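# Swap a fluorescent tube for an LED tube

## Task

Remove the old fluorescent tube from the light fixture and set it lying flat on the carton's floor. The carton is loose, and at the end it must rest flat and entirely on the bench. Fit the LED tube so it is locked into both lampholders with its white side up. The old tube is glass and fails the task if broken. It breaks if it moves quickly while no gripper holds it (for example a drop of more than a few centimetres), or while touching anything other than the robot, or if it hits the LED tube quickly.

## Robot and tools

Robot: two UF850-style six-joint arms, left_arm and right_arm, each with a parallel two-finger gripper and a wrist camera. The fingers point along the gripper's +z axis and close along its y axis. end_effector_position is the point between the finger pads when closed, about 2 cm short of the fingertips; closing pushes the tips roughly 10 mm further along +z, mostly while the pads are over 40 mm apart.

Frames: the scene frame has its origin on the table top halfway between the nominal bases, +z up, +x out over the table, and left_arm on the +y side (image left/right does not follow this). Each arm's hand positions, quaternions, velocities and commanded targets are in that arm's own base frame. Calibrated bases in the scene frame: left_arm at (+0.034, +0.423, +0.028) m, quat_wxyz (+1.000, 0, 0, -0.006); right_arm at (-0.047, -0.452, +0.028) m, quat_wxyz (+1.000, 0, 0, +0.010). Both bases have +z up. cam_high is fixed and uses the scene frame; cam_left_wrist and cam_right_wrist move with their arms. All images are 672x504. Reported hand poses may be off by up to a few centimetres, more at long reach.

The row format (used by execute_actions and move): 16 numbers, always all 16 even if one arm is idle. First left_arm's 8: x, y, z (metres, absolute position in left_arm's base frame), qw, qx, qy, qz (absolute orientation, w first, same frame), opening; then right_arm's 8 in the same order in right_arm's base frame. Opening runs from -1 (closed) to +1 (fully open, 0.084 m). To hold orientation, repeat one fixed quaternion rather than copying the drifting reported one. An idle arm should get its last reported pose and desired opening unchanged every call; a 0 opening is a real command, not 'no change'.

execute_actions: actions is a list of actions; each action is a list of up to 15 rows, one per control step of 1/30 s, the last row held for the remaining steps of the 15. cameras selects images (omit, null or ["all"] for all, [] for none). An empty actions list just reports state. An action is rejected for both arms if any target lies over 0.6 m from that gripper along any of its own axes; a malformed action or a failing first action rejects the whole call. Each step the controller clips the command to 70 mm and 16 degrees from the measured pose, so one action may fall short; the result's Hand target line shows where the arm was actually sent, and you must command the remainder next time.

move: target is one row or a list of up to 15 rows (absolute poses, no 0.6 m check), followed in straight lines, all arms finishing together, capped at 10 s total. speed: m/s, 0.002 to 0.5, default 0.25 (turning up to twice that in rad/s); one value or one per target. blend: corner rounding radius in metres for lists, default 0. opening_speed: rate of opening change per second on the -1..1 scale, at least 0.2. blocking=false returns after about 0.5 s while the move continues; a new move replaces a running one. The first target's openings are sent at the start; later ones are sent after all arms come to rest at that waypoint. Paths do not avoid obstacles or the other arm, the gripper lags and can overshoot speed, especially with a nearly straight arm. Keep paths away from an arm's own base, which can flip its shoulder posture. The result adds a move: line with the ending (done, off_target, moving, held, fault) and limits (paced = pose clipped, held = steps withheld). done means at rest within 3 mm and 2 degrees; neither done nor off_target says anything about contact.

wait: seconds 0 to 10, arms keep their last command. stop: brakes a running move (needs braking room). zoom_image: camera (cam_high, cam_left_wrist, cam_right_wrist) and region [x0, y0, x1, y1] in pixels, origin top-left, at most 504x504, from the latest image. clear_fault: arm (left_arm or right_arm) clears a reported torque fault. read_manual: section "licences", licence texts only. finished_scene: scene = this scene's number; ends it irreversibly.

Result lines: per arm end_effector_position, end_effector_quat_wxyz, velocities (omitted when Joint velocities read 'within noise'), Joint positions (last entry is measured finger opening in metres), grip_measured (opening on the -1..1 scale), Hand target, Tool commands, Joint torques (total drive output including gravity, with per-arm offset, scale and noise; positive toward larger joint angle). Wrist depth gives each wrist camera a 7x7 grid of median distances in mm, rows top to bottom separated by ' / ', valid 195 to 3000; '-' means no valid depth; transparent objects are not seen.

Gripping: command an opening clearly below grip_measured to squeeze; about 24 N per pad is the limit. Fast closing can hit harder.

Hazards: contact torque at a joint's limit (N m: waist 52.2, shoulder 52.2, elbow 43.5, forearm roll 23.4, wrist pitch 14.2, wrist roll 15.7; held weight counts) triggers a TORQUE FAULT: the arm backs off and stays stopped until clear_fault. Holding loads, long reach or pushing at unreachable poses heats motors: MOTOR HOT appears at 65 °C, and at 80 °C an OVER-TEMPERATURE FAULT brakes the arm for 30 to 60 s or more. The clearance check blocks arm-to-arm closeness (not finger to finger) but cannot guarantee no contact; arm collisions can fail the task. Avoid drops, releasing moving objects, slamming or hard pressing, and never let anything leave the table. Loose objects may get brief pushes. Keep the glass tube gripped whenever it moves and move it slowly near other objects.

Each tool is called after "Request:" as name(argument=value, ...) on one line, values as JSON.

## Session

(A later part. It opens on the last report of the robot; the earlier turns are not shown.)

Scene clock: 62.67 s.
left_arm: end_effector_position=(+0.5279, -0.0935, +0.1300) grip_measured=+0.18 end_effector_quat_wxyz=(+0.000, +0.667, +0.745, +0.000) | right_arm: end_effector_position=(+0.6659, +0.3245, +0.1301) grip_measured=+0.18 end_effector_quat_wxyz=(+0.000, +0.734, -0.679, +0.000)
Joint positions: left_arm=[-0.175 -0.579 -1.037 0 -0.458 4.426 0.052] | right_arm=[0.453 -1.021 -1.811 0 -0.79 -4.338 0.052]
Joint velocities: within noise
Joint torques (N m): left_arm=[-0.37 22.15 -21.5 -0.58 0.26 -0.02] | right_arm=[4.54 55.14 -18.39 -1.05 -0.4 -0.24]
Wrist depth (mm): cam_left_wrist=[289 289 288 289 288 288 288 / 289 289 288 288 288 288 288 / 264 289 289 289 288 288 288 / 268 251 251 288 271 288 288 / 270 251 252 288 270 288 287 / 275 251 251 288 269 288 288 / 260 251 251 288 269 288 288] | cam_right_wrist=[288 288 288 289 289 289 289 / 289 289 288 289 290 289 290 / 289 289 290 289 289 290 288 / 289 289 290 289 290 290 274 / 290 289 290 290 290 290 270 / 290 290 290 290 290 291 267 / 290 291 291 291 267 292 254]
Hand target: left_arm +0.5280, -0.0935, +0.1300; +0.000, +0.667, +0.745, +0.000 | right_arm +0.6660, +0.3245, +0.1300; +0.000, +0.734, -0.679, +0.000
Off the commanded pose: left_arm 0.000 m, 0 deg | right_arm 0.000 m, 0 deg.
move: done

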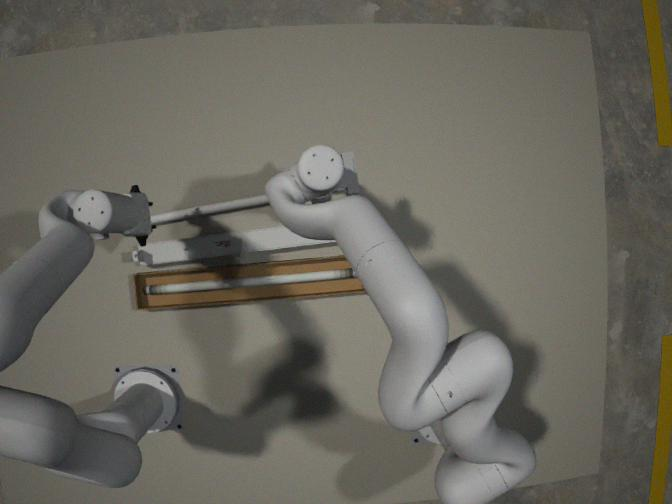

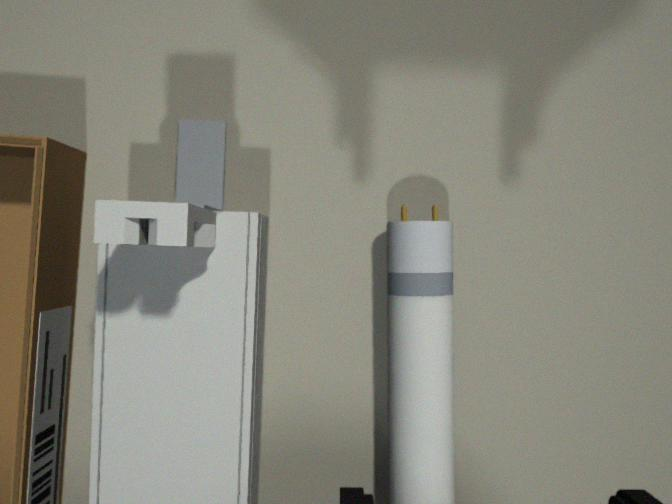

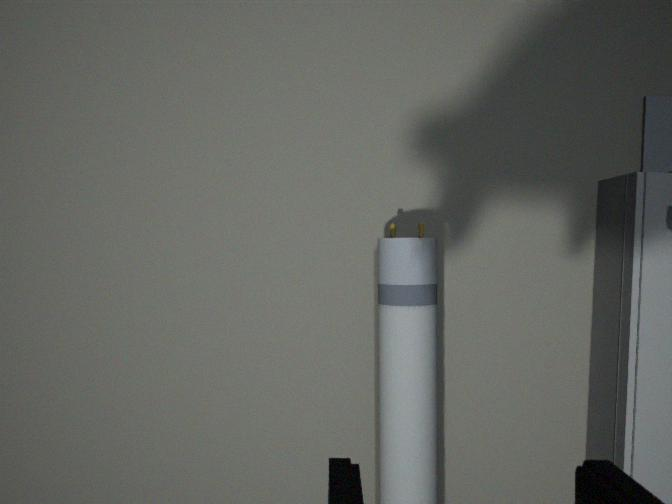

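Request:
move(target=[[0.5293,-0.0935,0.03,0,0.6668,0.7452,0,0.19,0.666,0.3245,0.03,0,0.7344,-0.6787,0,0.19],[0.5293,-0.0935,-0.005,0,0.6668,0.7452,0,0.19,0.666,0.3245,-0.005,0,0.7344,-0.6787,0,0.19]], speed=[0.15,0.04])

Request:
move(target=[0.5293,-0.0935,-0.005,0,0.6668,0.7452,0,-0.8,0.666,0.3245,-0.005,0,0.7344,-0.6787,0,-0.8], opening_speed=0.6)

Scene clock: 65.20 s.
left_arm: end_effector_position=(+0.5294, -0.0935, -0.0048) grip_measured=+0.18 end_effector_quat_wxyz=(+0.000, +0.667, +0.745, +0.000) | right_arm: end_effector_position=(+0.6661, +0.3245, -0.0048) grip_measured=+0.18 end_effector_quat_wxyz=(+0.000, +0.734, -0.679, +0.000)
Joint positions: left_arm=[-0.175 -0.854 -1.085 0 -0.23 4.427 0.052] | right_arm=[0.453 -1.231 -1.865 0 -0.634 -4.338 0.052]
Joint velocities: within noise
Joint torques (N m): left_arm=[-0.29 25.79 -18.18 -0.56 0.35 -0.09] | right_arm=[5.58 56.44 -17.78 -0.97 -0.68 -0.42]
Wrist depth (mm): cam_left_wrist=[- - - - - - - / - - - - - - - / - - - - - - - / - - - - - - - / - - - - - - - / - - - - - - - / - - - - - - -] | cam_right_wrist=[- - - - - - - / - - - - - - - / - - - - - - - / - - - - - - - / - - - - - - - / - - - - - - - / - - - - - - -]
Hand target: left_arm +0.5293, -0.0935, -0.0050; +0.000, +0.667, +0.745, +0.000 | right_arm +0.6660, +0.3245, -0.0050; +0.000, +0.734, -0.679, +0.000
Off the commanded pose: left_arm 0.000 m, 0 deg | right_arm 0.000 m, 0 deg.
move: done

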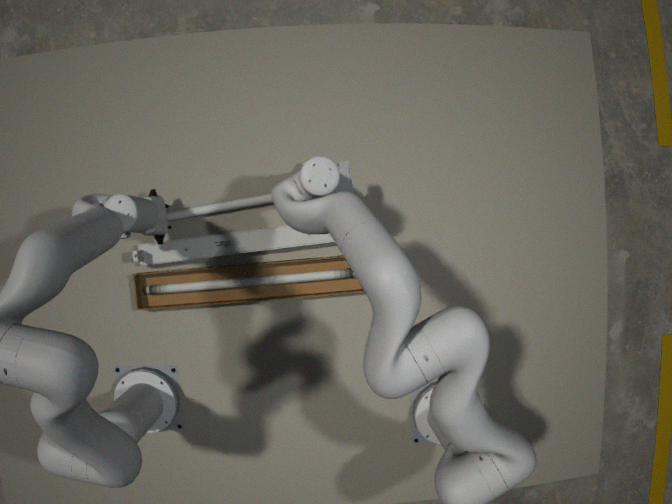

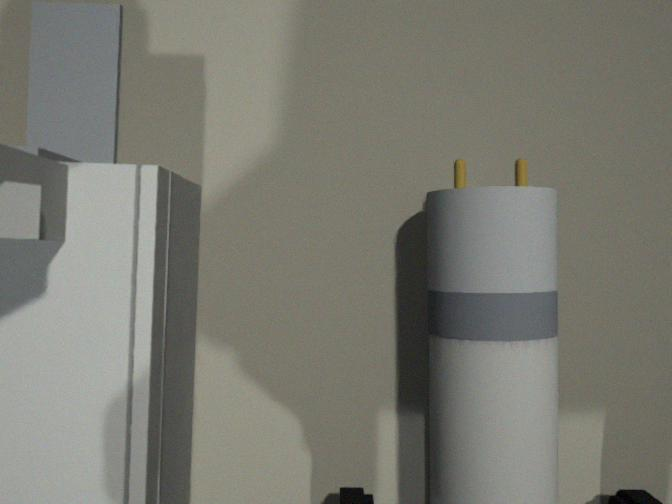

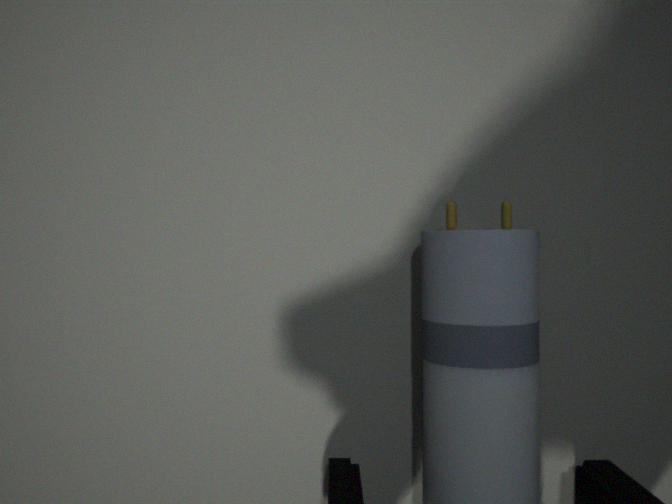

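Scene clock: 67.07 s.
left_arm: end_effector_position=(+0.5293, -0.0935, -0.0050) grip_measured=-0.45 end_effector_quat_wxyz=(+0.000, +0.667, +0.745, +0.000) | right_arm: end_effector_position=(+0.6660, +0.3245, -0.0050) grip_measured=-0.45 end_effector_quat_wxyz=(+0.000, +0.734, -0.679, +0.000)
Joint positions: left_arm=[-0.175 -0.855 -1.085 0 -0.23 4.427 0.024] | right_arm=[0.453 -1.231 -1.865 0 -0.634 -4.338 0.024]
Joint velocities: within noise
Joint torques (N m): left_arm=[-1.73 24.08 -17.3 -1.03 0.35 0] | right_arm=[3.27 54.37 -17.51 -0.72 -0.05 -0.25]
Wrist depth (mm): cam_left_wrist=[- - - - - - - / - - - - - - - / - - - - - - - / - - - - - - - / - - - - - - - / - - - - - - - / - - - - - - -] | cam_right_wrist=[- - - - - - - / - - - - - - - / - - - - - - - / - - - - - - - / - - - - - - - / - - - - - - - / - - - - - - -]
Hand target: left_arm +0.5293, -0.0935, -0.0050; +0.000, +0.667, +0.745, +0.000 | right_arm +0.6660, +0.3245, -0.0050; +0.000, +0.734, -0.679, +0.000
Off the commanded pose: left_arm 0.000 m, 0 deg | right_arm 0.000 m, 0 deg.
move: done

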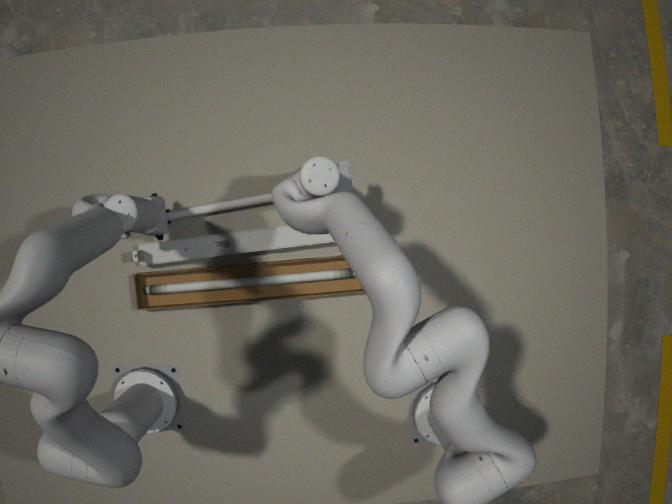

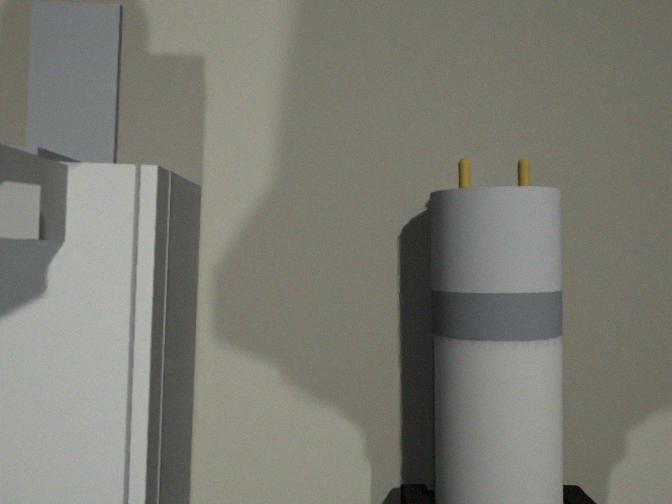

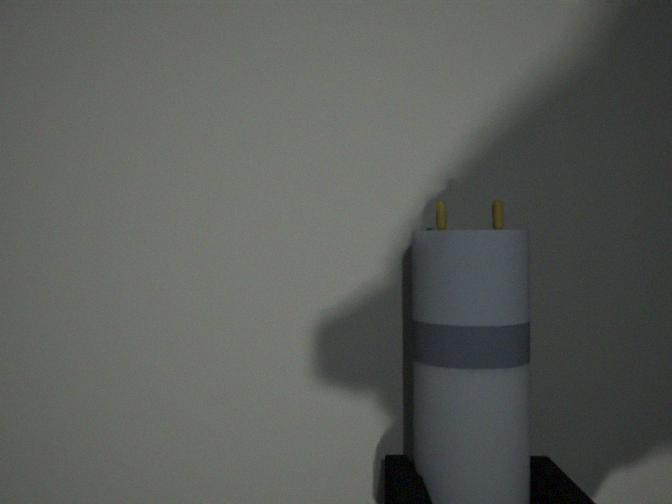

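Request:
zoom_image(camera="cam_left_wrist", region=[380, 140, 620, 504])

Scaled by 1.385.

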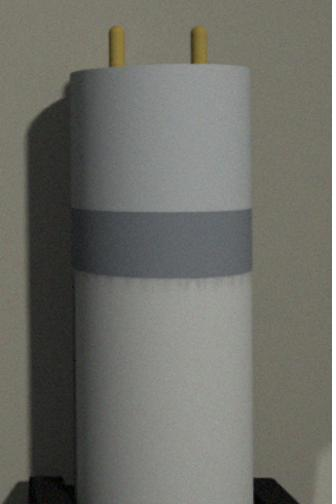

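Request:
move(target=[[0.5293,-0.0935,0.13,0,0.6668,0.7452,0,-0.8,0.666,0.3245,0.13,0,0.7344,-0.6787,0,-0.8],[0.4347,-0.118,0.13,0,0.6836,0.7306,0,-0.8,0.5509,0.302,0.13,0,0.7193,-0.6949,0,-0.8],[0.4347,-0.118,0.085,0,0.6836,0.7306,0,-0.8,0.5509,0.302,0.084,0,0.7193,-0.6949,0,-0.8]], speed=0.12, blend=0.02)

Request:
zoom_image(camera="cam_left_wrist", region=[360, 100, 620, 300])

Request:
zoom_image(camera="cam_right_wrist", region=[360, 130, 620, 330])

Scene clock: 71.77 s.
left_arm: end_effector_position=(+0.4347, -0.1179, +0.0852) grip_measured=-0.45 end_effector_quat_wxyz=(+0.000, +0.683, +0.730, +0.000) | right_arm: end_effector_position=(+0.5509, +0.3019, +0.0842) grip_measured=-0.45 end_effector_quat_wxyz=(+0.000, +0.719, -0.695, +0.000)
Joint positions: left_arm=[-0.265 -0.523 -0.786 0 -0.263 4.381 0.024] | right_arm=[0.501 -0.833 -1.346 0 -0.513 -4.245 0.024]
Joint velocities: within noise
Joint torques (N m): left_arm=[-1.91 22.12 -19.9 -1 0.69 -0.07] | right_arm=[11.06 49.23 -19.2 0.02 0.51 -0.15]
Wrist depth (mm): cam_left_wrist=[244 244 244 244 244 244 244 / 232 227 206 244 242 244 243 / 240 224 240 - - 243 243 / 240 216 240 - - 243 243 / 240 216 240 - - 244 243 / 240 217 239 - - 243 243 / 240 217 240 - - 243 243] | cam_right_wrist=[243 243 243 242 243 243 244 / 243 243 243 243 243 244 244 / 243 243 243 243 244 244 240 / 243 243 244 - - 244 240 / 243 244 244 - - 244 240 / 244 244 244 - - 245 241 / 244 244 244 - - 245 241]
Hand target: left_arm +0.4347, -0.1180, +0.0850; +0.000, +0.683, +0.730, +0.000 | right_arm +0.5509, +0.3020, +0.0840; +0.000, +0.719, -0.695, +0.000
Off the commanded pose: left_arm 0.000 m, 0 deg | right_arm 0.000 m, 0 deg.
move: done

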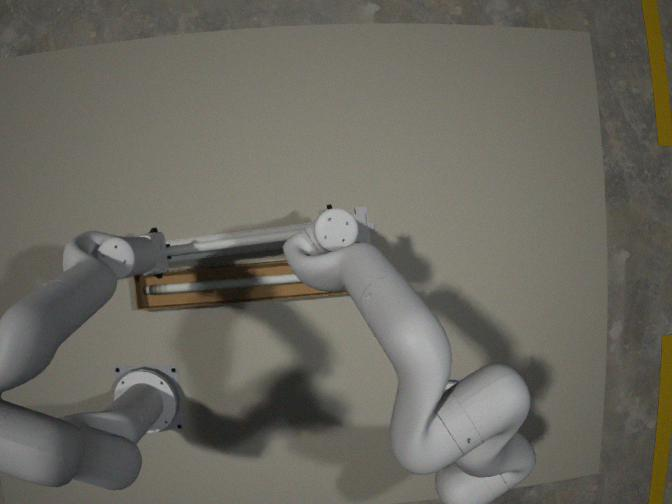

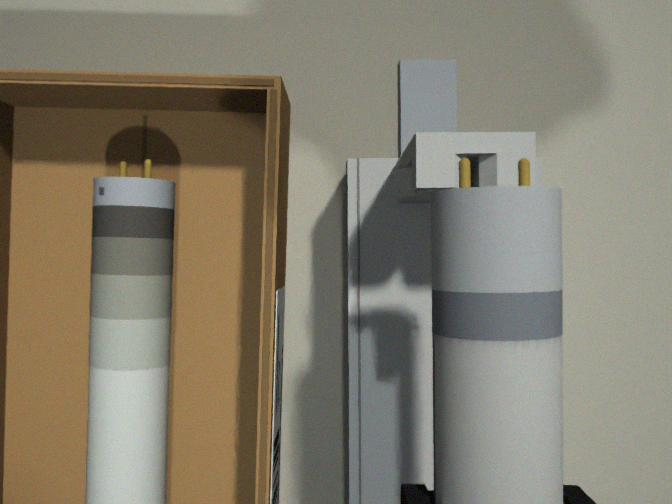

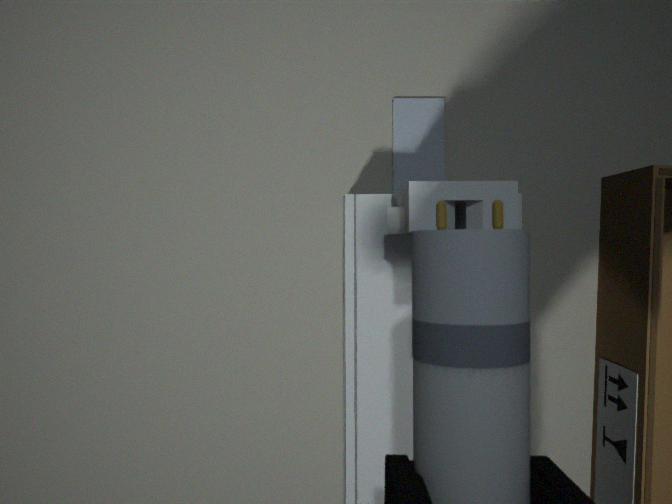

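Scaled by 1.938.

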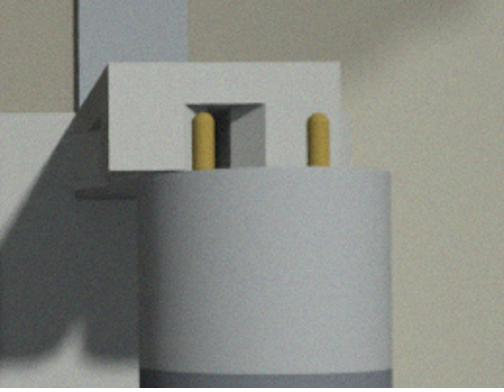

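Scaled by 1.938.

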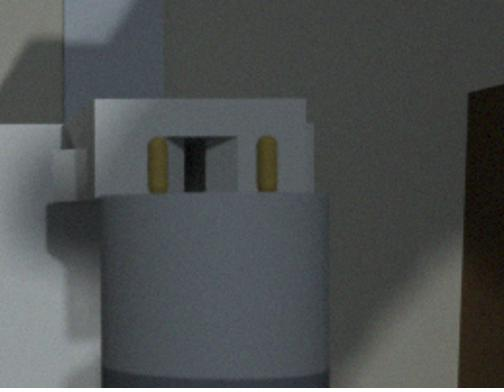

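Request:
move(target=[0.4361,-0.118,0.080,0,0.6876,0.7261,0,-0.8,0.5471,0.302,0.079,0,0.7150,-0.6991,0,-0.8], speed=0.05)

Request:
zoom_image(camera="cam_left_wrist", region=[360, 100, 620, 300])

Request:
zoom_image(camera="cam_right_wrist", region=[360, 130, 620, 330])

Scene clock: 73.13 s.
left_arm: end_effector_position=(+0.4360, -0.1179, +0.0801) grip_measured=-0.45 end_effector_quat_wxyz=(+0.000, +0.688, +0.726, +0.000) | right_arm: end_effector_position=(+0.5471, +0.3019, +0.0790) grip_measured=-0.45 end_effector_quat_wxyz=(+0.000, +0.715, -0.699, +0.000)
Joint positions: left_arm=[-0.264 -0.537 -0.791 0 -0.254 4.393 0.024] | right_arm=[0.504 -0.835 -1.335 0 -0.5 -4.231 0.024]
Joint velocities: within noise
Joint torques (N m): left_arm=[-5.18 20.74 -20.21 -1.27 1.05 0.17] | right_arm=[13.06 48.21 -20.79 0.73 1.49 -0.21]
Wrist depth (mm): cam_left_wrist=[239 239 239 239 239 238 238 / 224 221 220 239 236 238 238 / 235 235 224 - - 238 238 / 235 214 226 - - 238 238 / 235 214 227 - - 238 238 / 235 215 229 238 - 238 238 / 235 215 232 - - 238 238] | cam_right_wrist=[237 237 238 238 238 238 239 / 237 237 237 238 238 239 239 / 237 238 238 238 239 239 235 / 238 238 238 - - 239 234 / 238 238 238 - - 239 235 / 239 239 239 - - 239 235 / 239 239 239 - - 240 234]
Hand target: left_arm +0.4361, -0.1180, +0.0800; +0.000, +0.688, +0.726, +0.000 | right_arm +0.5471, +0.3020, +0.0790; +0.000, +0.715, -0.699, +0.000
Off the commanded pose: left_arm 0.000 m, 0 deg | right_arm 0.000 m, 0 deg.
move: done

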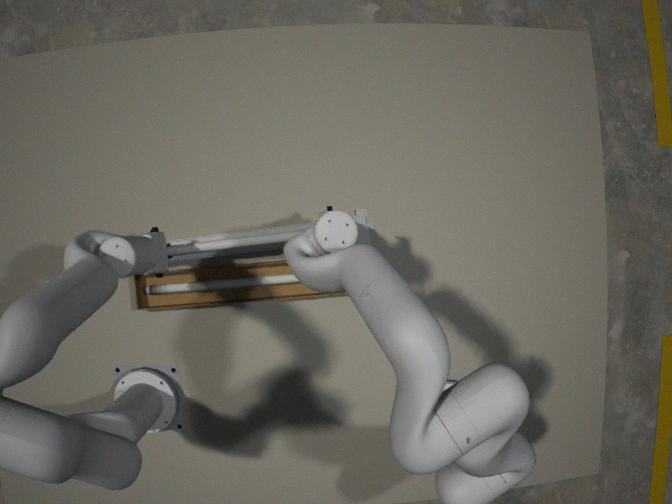

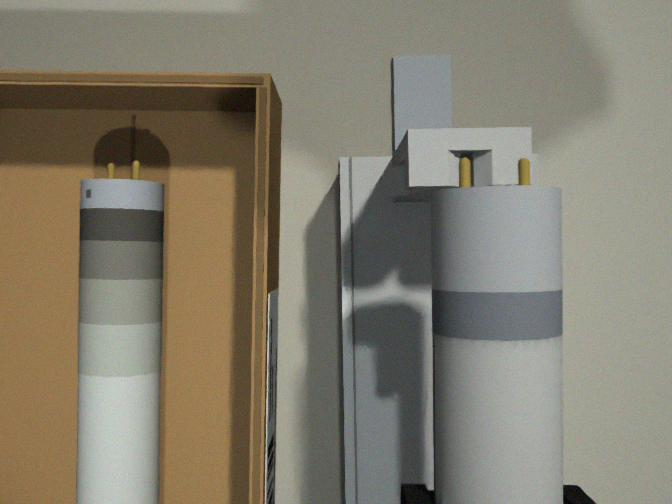

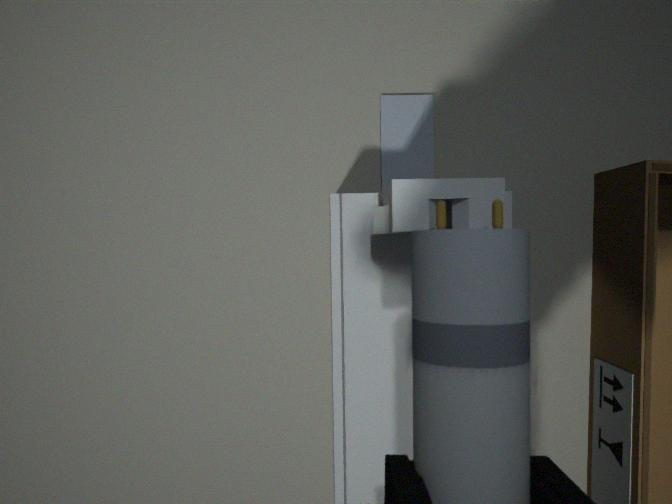

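Scaled by 1.938.

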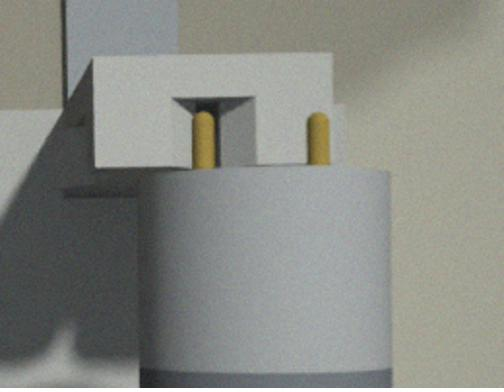

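Scaled by 1.938.

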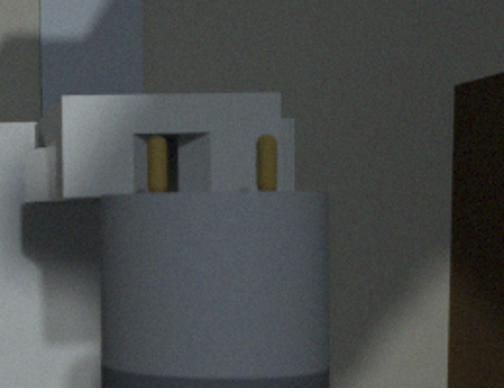

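Request:
move(target=[0.4361,-0.118,0.060,0,0.6876,0.7261,0,-0.8,0.5471,0.302,0.059,0,0.7150,-0.6991,0,-0.8], speed=0.04)

Request:
zoom_image(camera="cam_left_wrist", region=[360, 100, 620, 300])

Request:
zoom_image(camera="cam_right_wrist", region=[360, 130, 620, 330])

Scene clock: 74.33 s.
left_arm: end_effector_position=(+0.4371, -0.1185, +0.0605) grip_measured=-0.45 end_effector_quat_wxyz=(+0.001, +0.688, +0.726, +0.001) | right_arm: end_effector_position=(+0.5477, +0.3029, +0.0596) grip_measured=-0.45 end_effector_quat_wxyz=(-0.001, +0.715, -0.699, +0.000) end_effector_velocity=(+0.000, -0.001, -0.002) end_effector_angular_velocity=(+0.000, +0.000, +0.000)
Joint positions: left_arm=[-0.265 -0.584 -0.798 0 -0.211 4.394 0.024] | right_arm=[0.505 -0.87 -1.341 0 -0.469 -4.23 0.024]
Joint velocities: left_arm=[within noise] | right_arm=[-0.001 -0.003 0.001 -0.001 0.005 0 0]
Joint torques (N m): left_arm=[-1.39 10.64 -9.87 -0.6 0.72 0.13] | right_arm=[-1 31.97 -10.58 -2.89 2.26 -0.41]
Wrist depth (mm): cam_left_wrist=[219 219 219 219 219 219 219 / 215 215 219 219 217 219 219 / 215 215 219 - - - 219 / 215 215 219 - - - 219 / 215 215 219 - - - 219 / 215 215 219 - - - 219 / 215 215 219 - - - 219] | cam_right_wrist=[219 218 219 219 219 218 219 / 219 218 219 219 219 219 219 / 219 219 219 - 219 220 219 / 219 219 220 - - 220 220 / 219 220 220 - - 220 219 / 220 220 221 - - 221 218 / 221 220 221 - - 221 215]
Hand target: left_arm +0.4361, -0.1180, +0.0600; +0.000, +0.688, +0.726, +0.000 | right_arm +0.5471, +0.3020, +0.0590; +0.000, +0.715, -0.699, +0.000
Off the commanded pose: left_arm 0.001 m, 0 deg | right_arm 0.001 m, 0 deg.
move: done

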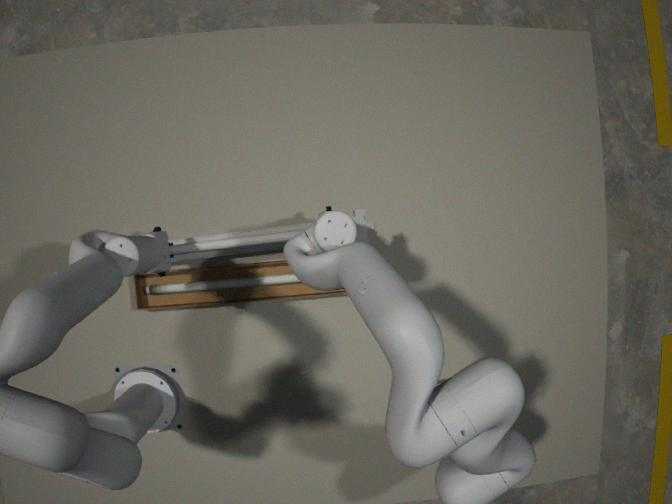

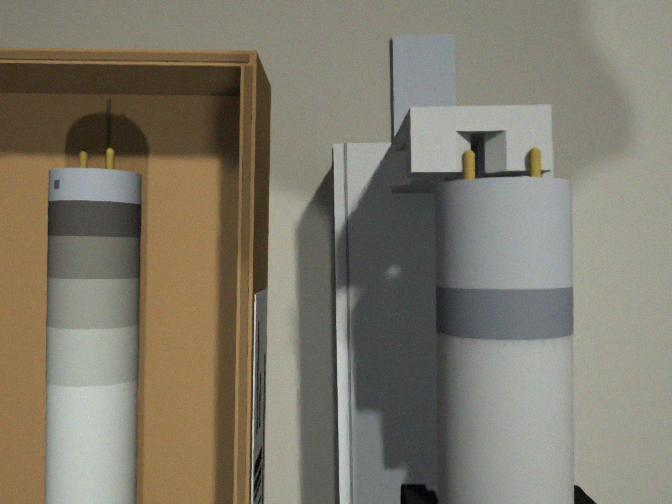

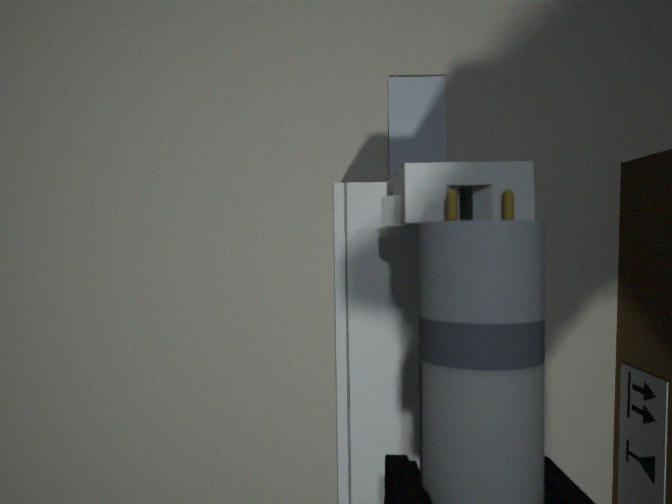

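Scaled by 1.938.

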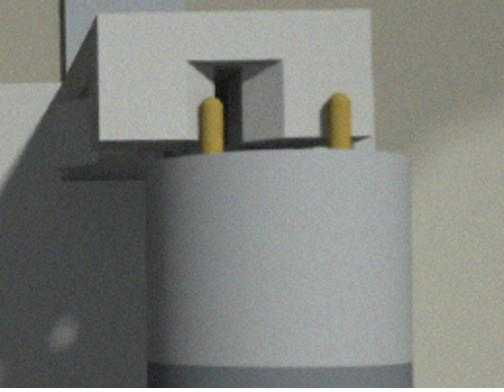

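Scaled by 1.938.

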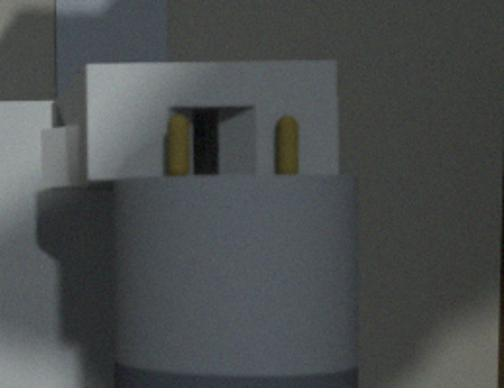

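Request:
move(target=[[0.4361,-0.118,0.075,0,0.6876,0.7261,0,-0.8,0.5471,0.302,0.074,0,0.7150,-0.6991,0,-0.8],[0.4330,-0.1175,0.075,0,0.6840,0.7302,0,-0.8,0.5487,0.3025,0.074,0,0.7189,-0.6953,0,-0.8]], speed=0.05)

Request:
zoom_image(camera="cam_left_wrist", region=[360, 80, 620, 280])

Request:
zoom_image(camera="cam_right_wrist", region=[360, 130, 620, 330])

Scene clock: 75.67 s.
left_arm: end_effector_position=(+0.4332, -0.1176, +0.0750) grip_measured=-0.45 end_effector_quat_wxyz=(+0.000, +0.684, +0.730, +0.000) | right_arm: end_effector_position=(+0.5488, +0.3027, +0.0740) grip_measured=-0.45 end_effector_quat_wxyz=(+0.000, +0.719, -0.695, +0.000)
Joint positions: left_arm=[-0.265 -0.544 -0.784 0 -0.239 4.382 0.024] | right_arm=[0.504 -0.847 -1.342 0 -0.494 -4.242 0.024]
Joint velocities: within noise
Joint torques (N m): left_arm=[9.41 16.73 -11.34 2.15 -1.99 0.09] | right_arm=[-16.85 43.55 -9.71 -6.13 -4.36 -0.31]
Wrist depth (mm): cam_left_wrist=[234 234 234 234 233 233 233 / 230 227 223 234 231 233 233 / 230 230 230 - - 233 233 / 230 208 229 - - - 233 / 230 208 230 - - - 233 / 230 209 230 - - - 234 / 230 209 230 - - - 233] | cam_right_wrist=[233 233 233 233 232 232 233 / 233 233 233 233 233 233 234 / 233 233 233 233 234 234 234 / 233 234 234 - - 234 225 / 234 234 234 - - 235 223 / 234 234 235 - - 235 231 / 235 235 235 - - 234 231]
Hand target: left_arm +0.4330, -0.1175, +0.0750; +0.000, +0.684, +0.730, +0.000 | right_arm +0.5487, +0.3025, +0.0740; +0.000, +0.719, -0.695, +0.000
Off the commanded pose: left_arm 0.000 m, 0 deg | right_arm 0.000 m, 0 deg.
move: done

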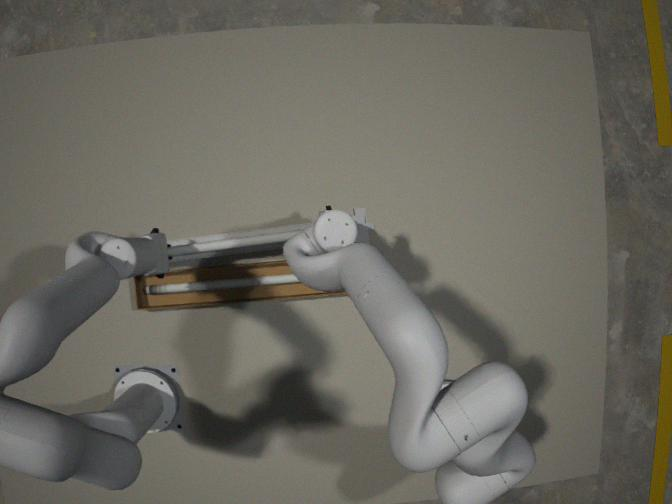

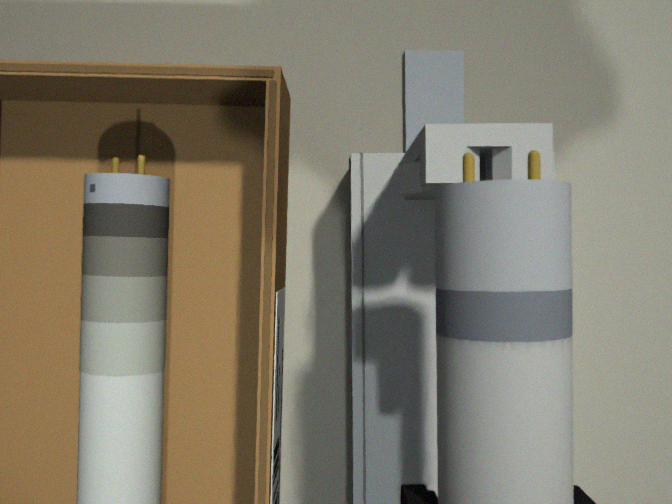

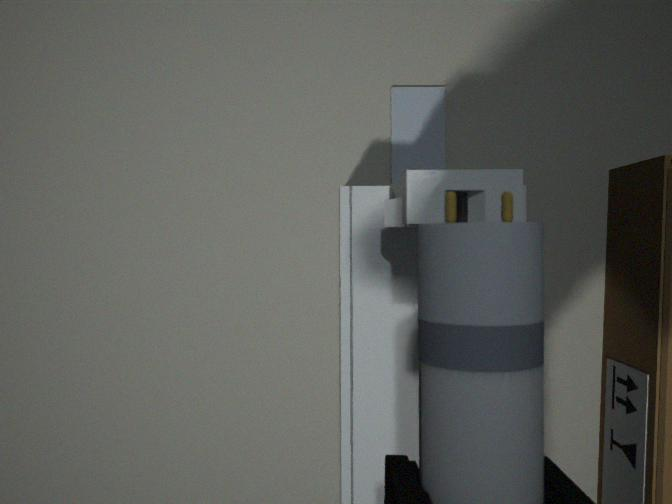

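Scaled by 1.938.

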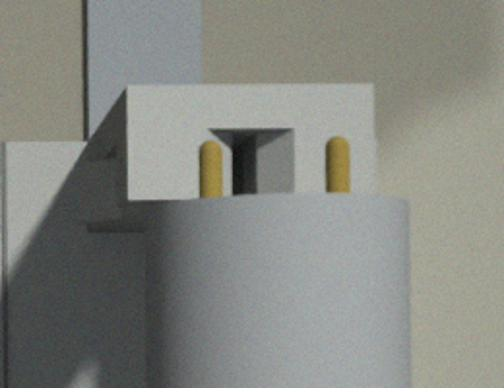

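Scaled by 1.938.

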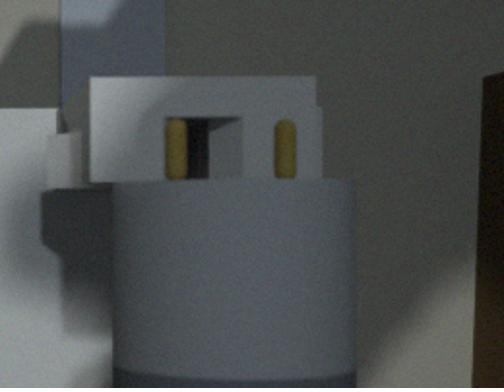

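Request:
move(target=[0.4338,-0.1175,0.064,0,0.6840,0.7302,0,-0.8,0.5492,0.3032,0.063,0,0.7189,-0.6953,0,-0.8], speed=0.04)

Request:
zoom_image(camera="cam_left_wrist", region=[360, 80, 620, 280])

Request:
zoom_image(camera="cam_right_wrist", region=[360, 130, 620, 330])

Scene clock: 76.90 s.
left_arm: end_effector_position=(+0.4337, -0.1174, +0.0641) grip_measured=-0.45 end_effector_quat_wxyz=(+0.000, +0.684, +0.730, +0.000) | right_arm: end_effector_position=(+0.5491, +0.3031, +0.0631) grip_measured=-0.45 end_effector_quat_wxyz=(+0.000, +0.719, -0.695, +0.000)
Joint positions: left_arm=[-0.264 -0.571 -0.789 0 -0.218 4.383 0.024] | right_arm=[0.504 -0.868 -1.348 0 -0.48 -4.241 0.024]
Joint velocities: within noise
Joint torques (N m): left_arm=[7.73 19.58 -10.66 1.4 -1.75 -0.11] | right_arm=[-15.2 45.91 -10.39 -5.6 -4.24 -0.17]
Wrist depth (mm): cam_left_wrist=[223 223 223 223 223 223 222 / 219 219 204 223 220 223 222 / 219 219 219 - - - 222 / 219 219 219 - - - 222 / 219 203 219 223 - - 222 / 219 204 219 223 - - 222 / 219 205 222 - - - 223] | cam_right_wrist=[222 222 221 222 222 222 222 / 221 222 222 222 220 222 223 / 222 222 222 - 220 223 223 / 222 223 222 - - 223 223 / 223 223 223 - - 224 223 / 223 223 223 - - 224 222 / 224 223 224 - - 224 218]
Hand target: left_arm +0.4338, -0.1175, +0.0640; +0.000, +0.684, +0.730, +0.000 | right_arm +0.5492, +0.3032, +0.0630; +0.000, +0.719, -0.695, +0.000
Off the commanded pose: left_arm 0.000 m, 0 deg | right_arm 0.000 m, 0 deg.
move: done

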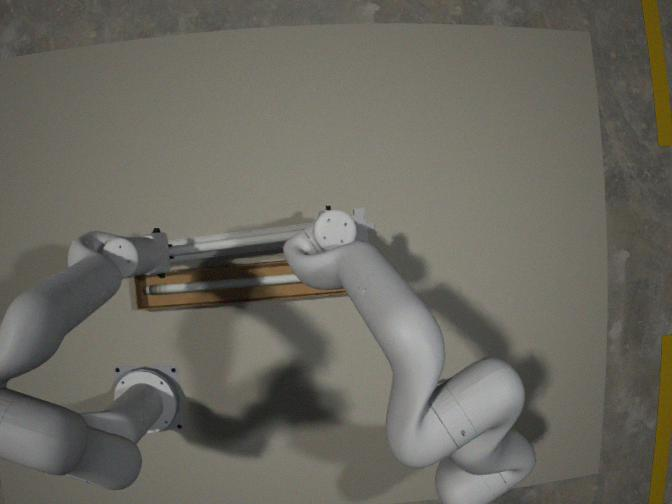

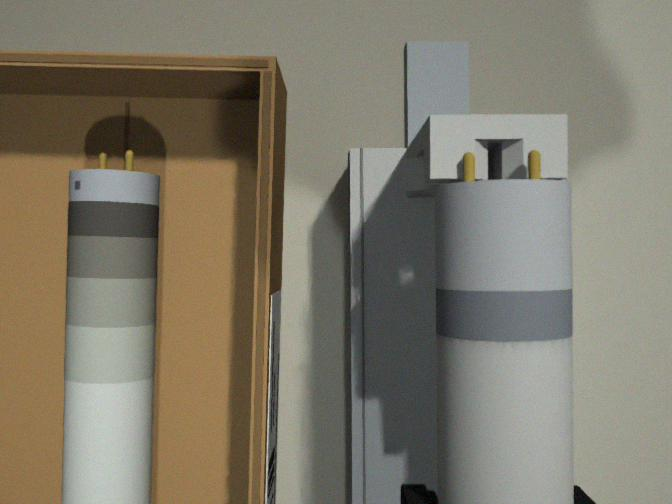

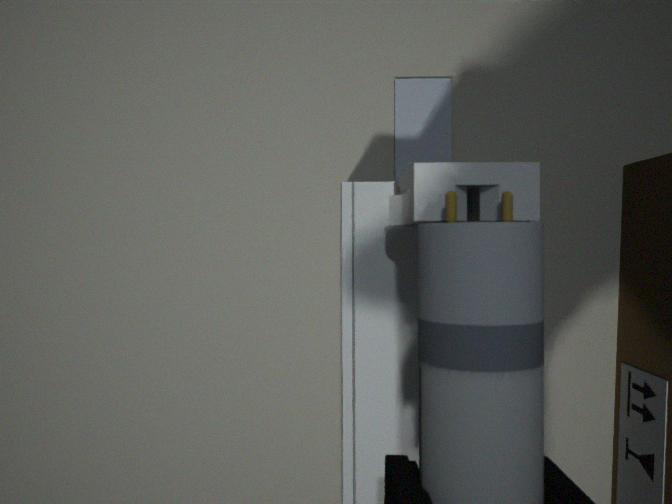

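Scaled by 1.938.

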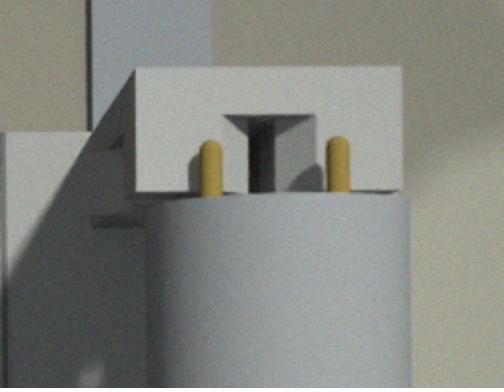

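Scaled by 1.938.

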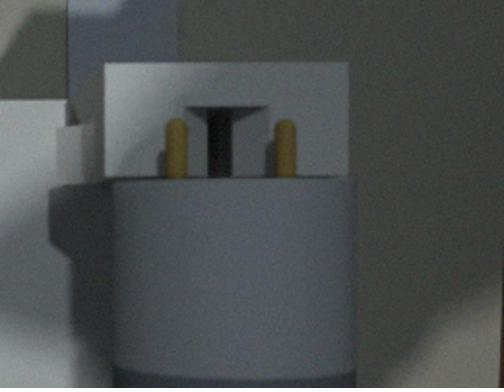

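Request:
move(target=[0.4338,-0.1175,0.061,0,0.6840,0.7302,0,-0.8,0.5492,0.3032,0.060,0,0.7189,-0.6953,0,-0.8], speed=0.02)

Request:
zoom_image(camera="cam_left_wrist", region=[360, 80, 620, 280])

Request:
zoom_image(camera="cam_right_wrist", region=[360, 130, 620, 330])

Scene clock: 77.83 s.
left_arm: end_effector_position=(+0.4339, -0.1173, +0.0613) grip_measured=-0.45 end_effector_quat_wxyz=(+0.000, +0.684, +0.730, +0.000) end_effector_velocity=(+0.000, +0.001, -0.004) end_effector_angular_velocity=(-0.002, -0.007, +0.002) | right_arm: end_effector_position=(+0.5492, +0.3031, +0.0602) grip_measured=-0.45 end_effector_quat_wxyz=(+0.000, +0.719, -0.695, +0.000)
Joint positions: left_arm=[-0.264 -0.578 -0.79 0 -0.213 4.383 0.024] | right_arm=[0.504 -0.873 -1.349 0 -0.476 -4.241 0.024]
Joint velocities: left_arm=[0.003 -0.006 0.003 0 0.017 0.001 0] | right_arm=[within noise]
Joint torques (N m): left_arm=[4.81 10.71 -9.43 -0.25 0.07 0.06] | right_arm=[-11.18 43.35 -12.29 -3.95 -3.08 -0.29]
Wrist depth (mm): cam_left_wrist=[221 220 221 220 220 220 220 / 217 216 205 220 218 220 220 / 217 216 216 - - - 220 / 216 216 216 - - - 220 / 216 216 216 - - - 220 / 216 216 219 220 - - 220 / 216 216 220 - - - 220] | cam_right_wrist=[218 219 219 219 219 219 220 / 219 219 219 219 217 219 219 / 219 219 219 - 217 220 220 / 219 220 220 - - 220 220 / 220 220 220 - - 221 221 / 220 220 220 - - 220 221 / 221 220 221 - - 222 220]
Hand target: left_arm +0.4338, -0.1175, +0.0610; +0.000, +0.684, +0.730, +0.000 | right_arm +0.5492, +0.3032, +0.0600; +0.000, +0.719, -0.695, +0.000
Off the commanded pose: left_arm 0.000 m, 0 deg | right_arm 0.000 m, 0 deg.
move: done

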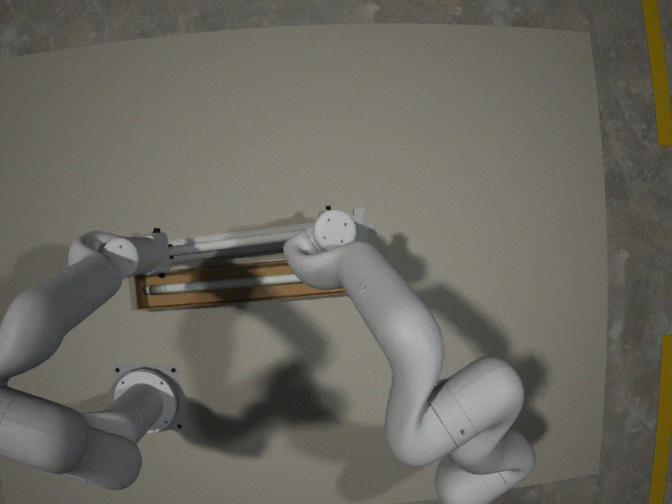

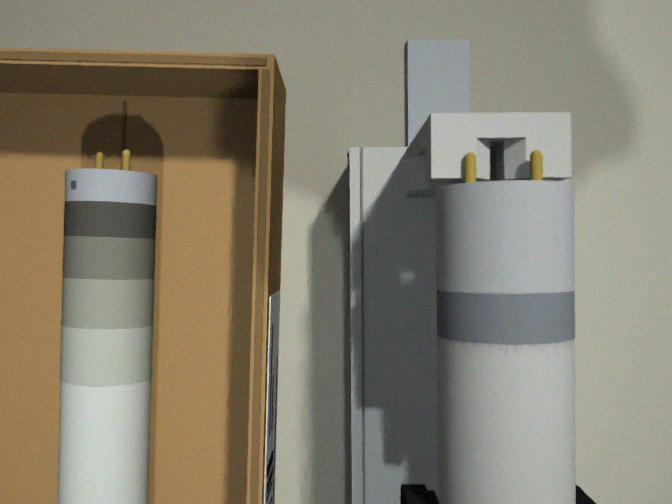

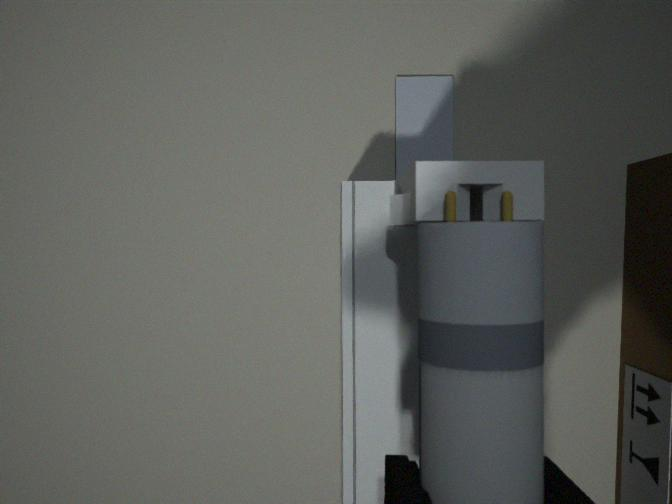

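Scaled by 1.938.

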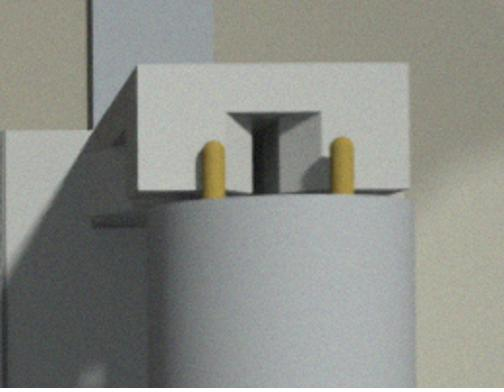

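Scaled by 1.938.

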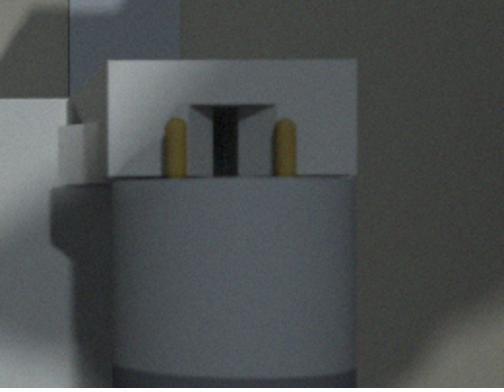

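Request:
move(target=[0.4338,-0.1173,0.0615,0,0.6840,0.7302,0,-0.8,0.5490,0.3034,0.058,0,0.7189,-0.6953,0,-0.8], speed=0.02, cameras=["cam_right_wrist","cam_left_wrist"])

Scene clock: 78.67 s.
left_arm: end_effector_position=(+0.4338, -0.1173, +0.0613) grip_measured=-0.45 end_effector_quat_wxyz=(+0.000, +0.684, +0.730, +0.000) | right_arm: end_effector_position=(+0.5493, +0.3033, +0.0589) grip_measured=-0.45 end_effector_quat_wxyz=(+0.000, +0.719, -0.695, +0.000)
Joint positions: left_arm=[-0.264 -0.578 -0.79 0 -0.212 4.383 0.024] | right_arm=[0.505 -0.876 -1.35 0 -0.474 -4.241 0.024]
Joint velocities: within noise
Joint torques (N m): left_arm=[3.69 14.17 -9.61 0.1 -0.64 -0.09] | right_arm=[-4.98 25.98 -6.92 -1.91 1.56 -0.24]
Wrist depth (mm): cam_left_wrist=[220 220 220 220 220 220 220 / 216 216 205 220 218 220 220 / 216 216 216 - - - 219 / 216 216 216 - - - 219 / 216 216 216 - - - 220 / 216 216 219 220 - - 220 / 216 216 220 - - - 220] | cam_right_wrist=[217 218 218 218 218 218 218 / 218 218 218 218 216 219 219 / 218 218 218 - 217 218 219 / 218 219 219 - - 219 219 / 218 219 219 - - 219 219 / 219 219 220 - - 219 220 / 220 220 219 - - 220 220]
Hand target: left_arm +0.4338, -0.1173, +0.0615; +0.000, +0.684, +0.730, +0.000 | right_arm +0.5490, +0.3034, +0.0580; +0.000, +0.719, -0.695, +0.000
Off the commanded pose: left_arm 0.000 m, 0 deg | right_arm 0.001 m, 0 deg.
move: done
Images, in order (width x height): cam_left_wrist 672x504, cam_right_wrist 672x504.

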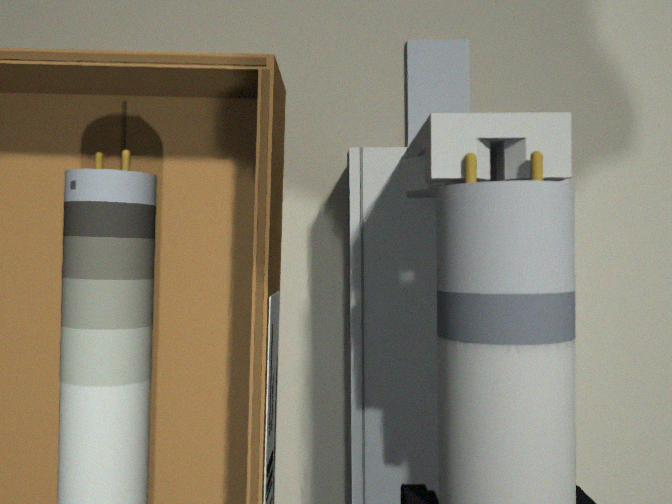

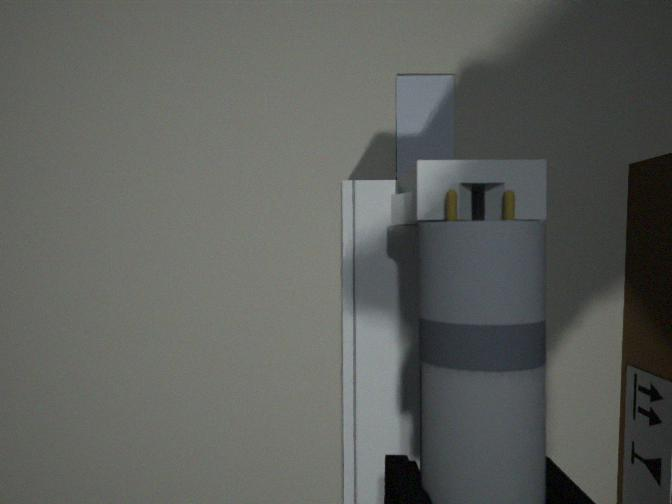

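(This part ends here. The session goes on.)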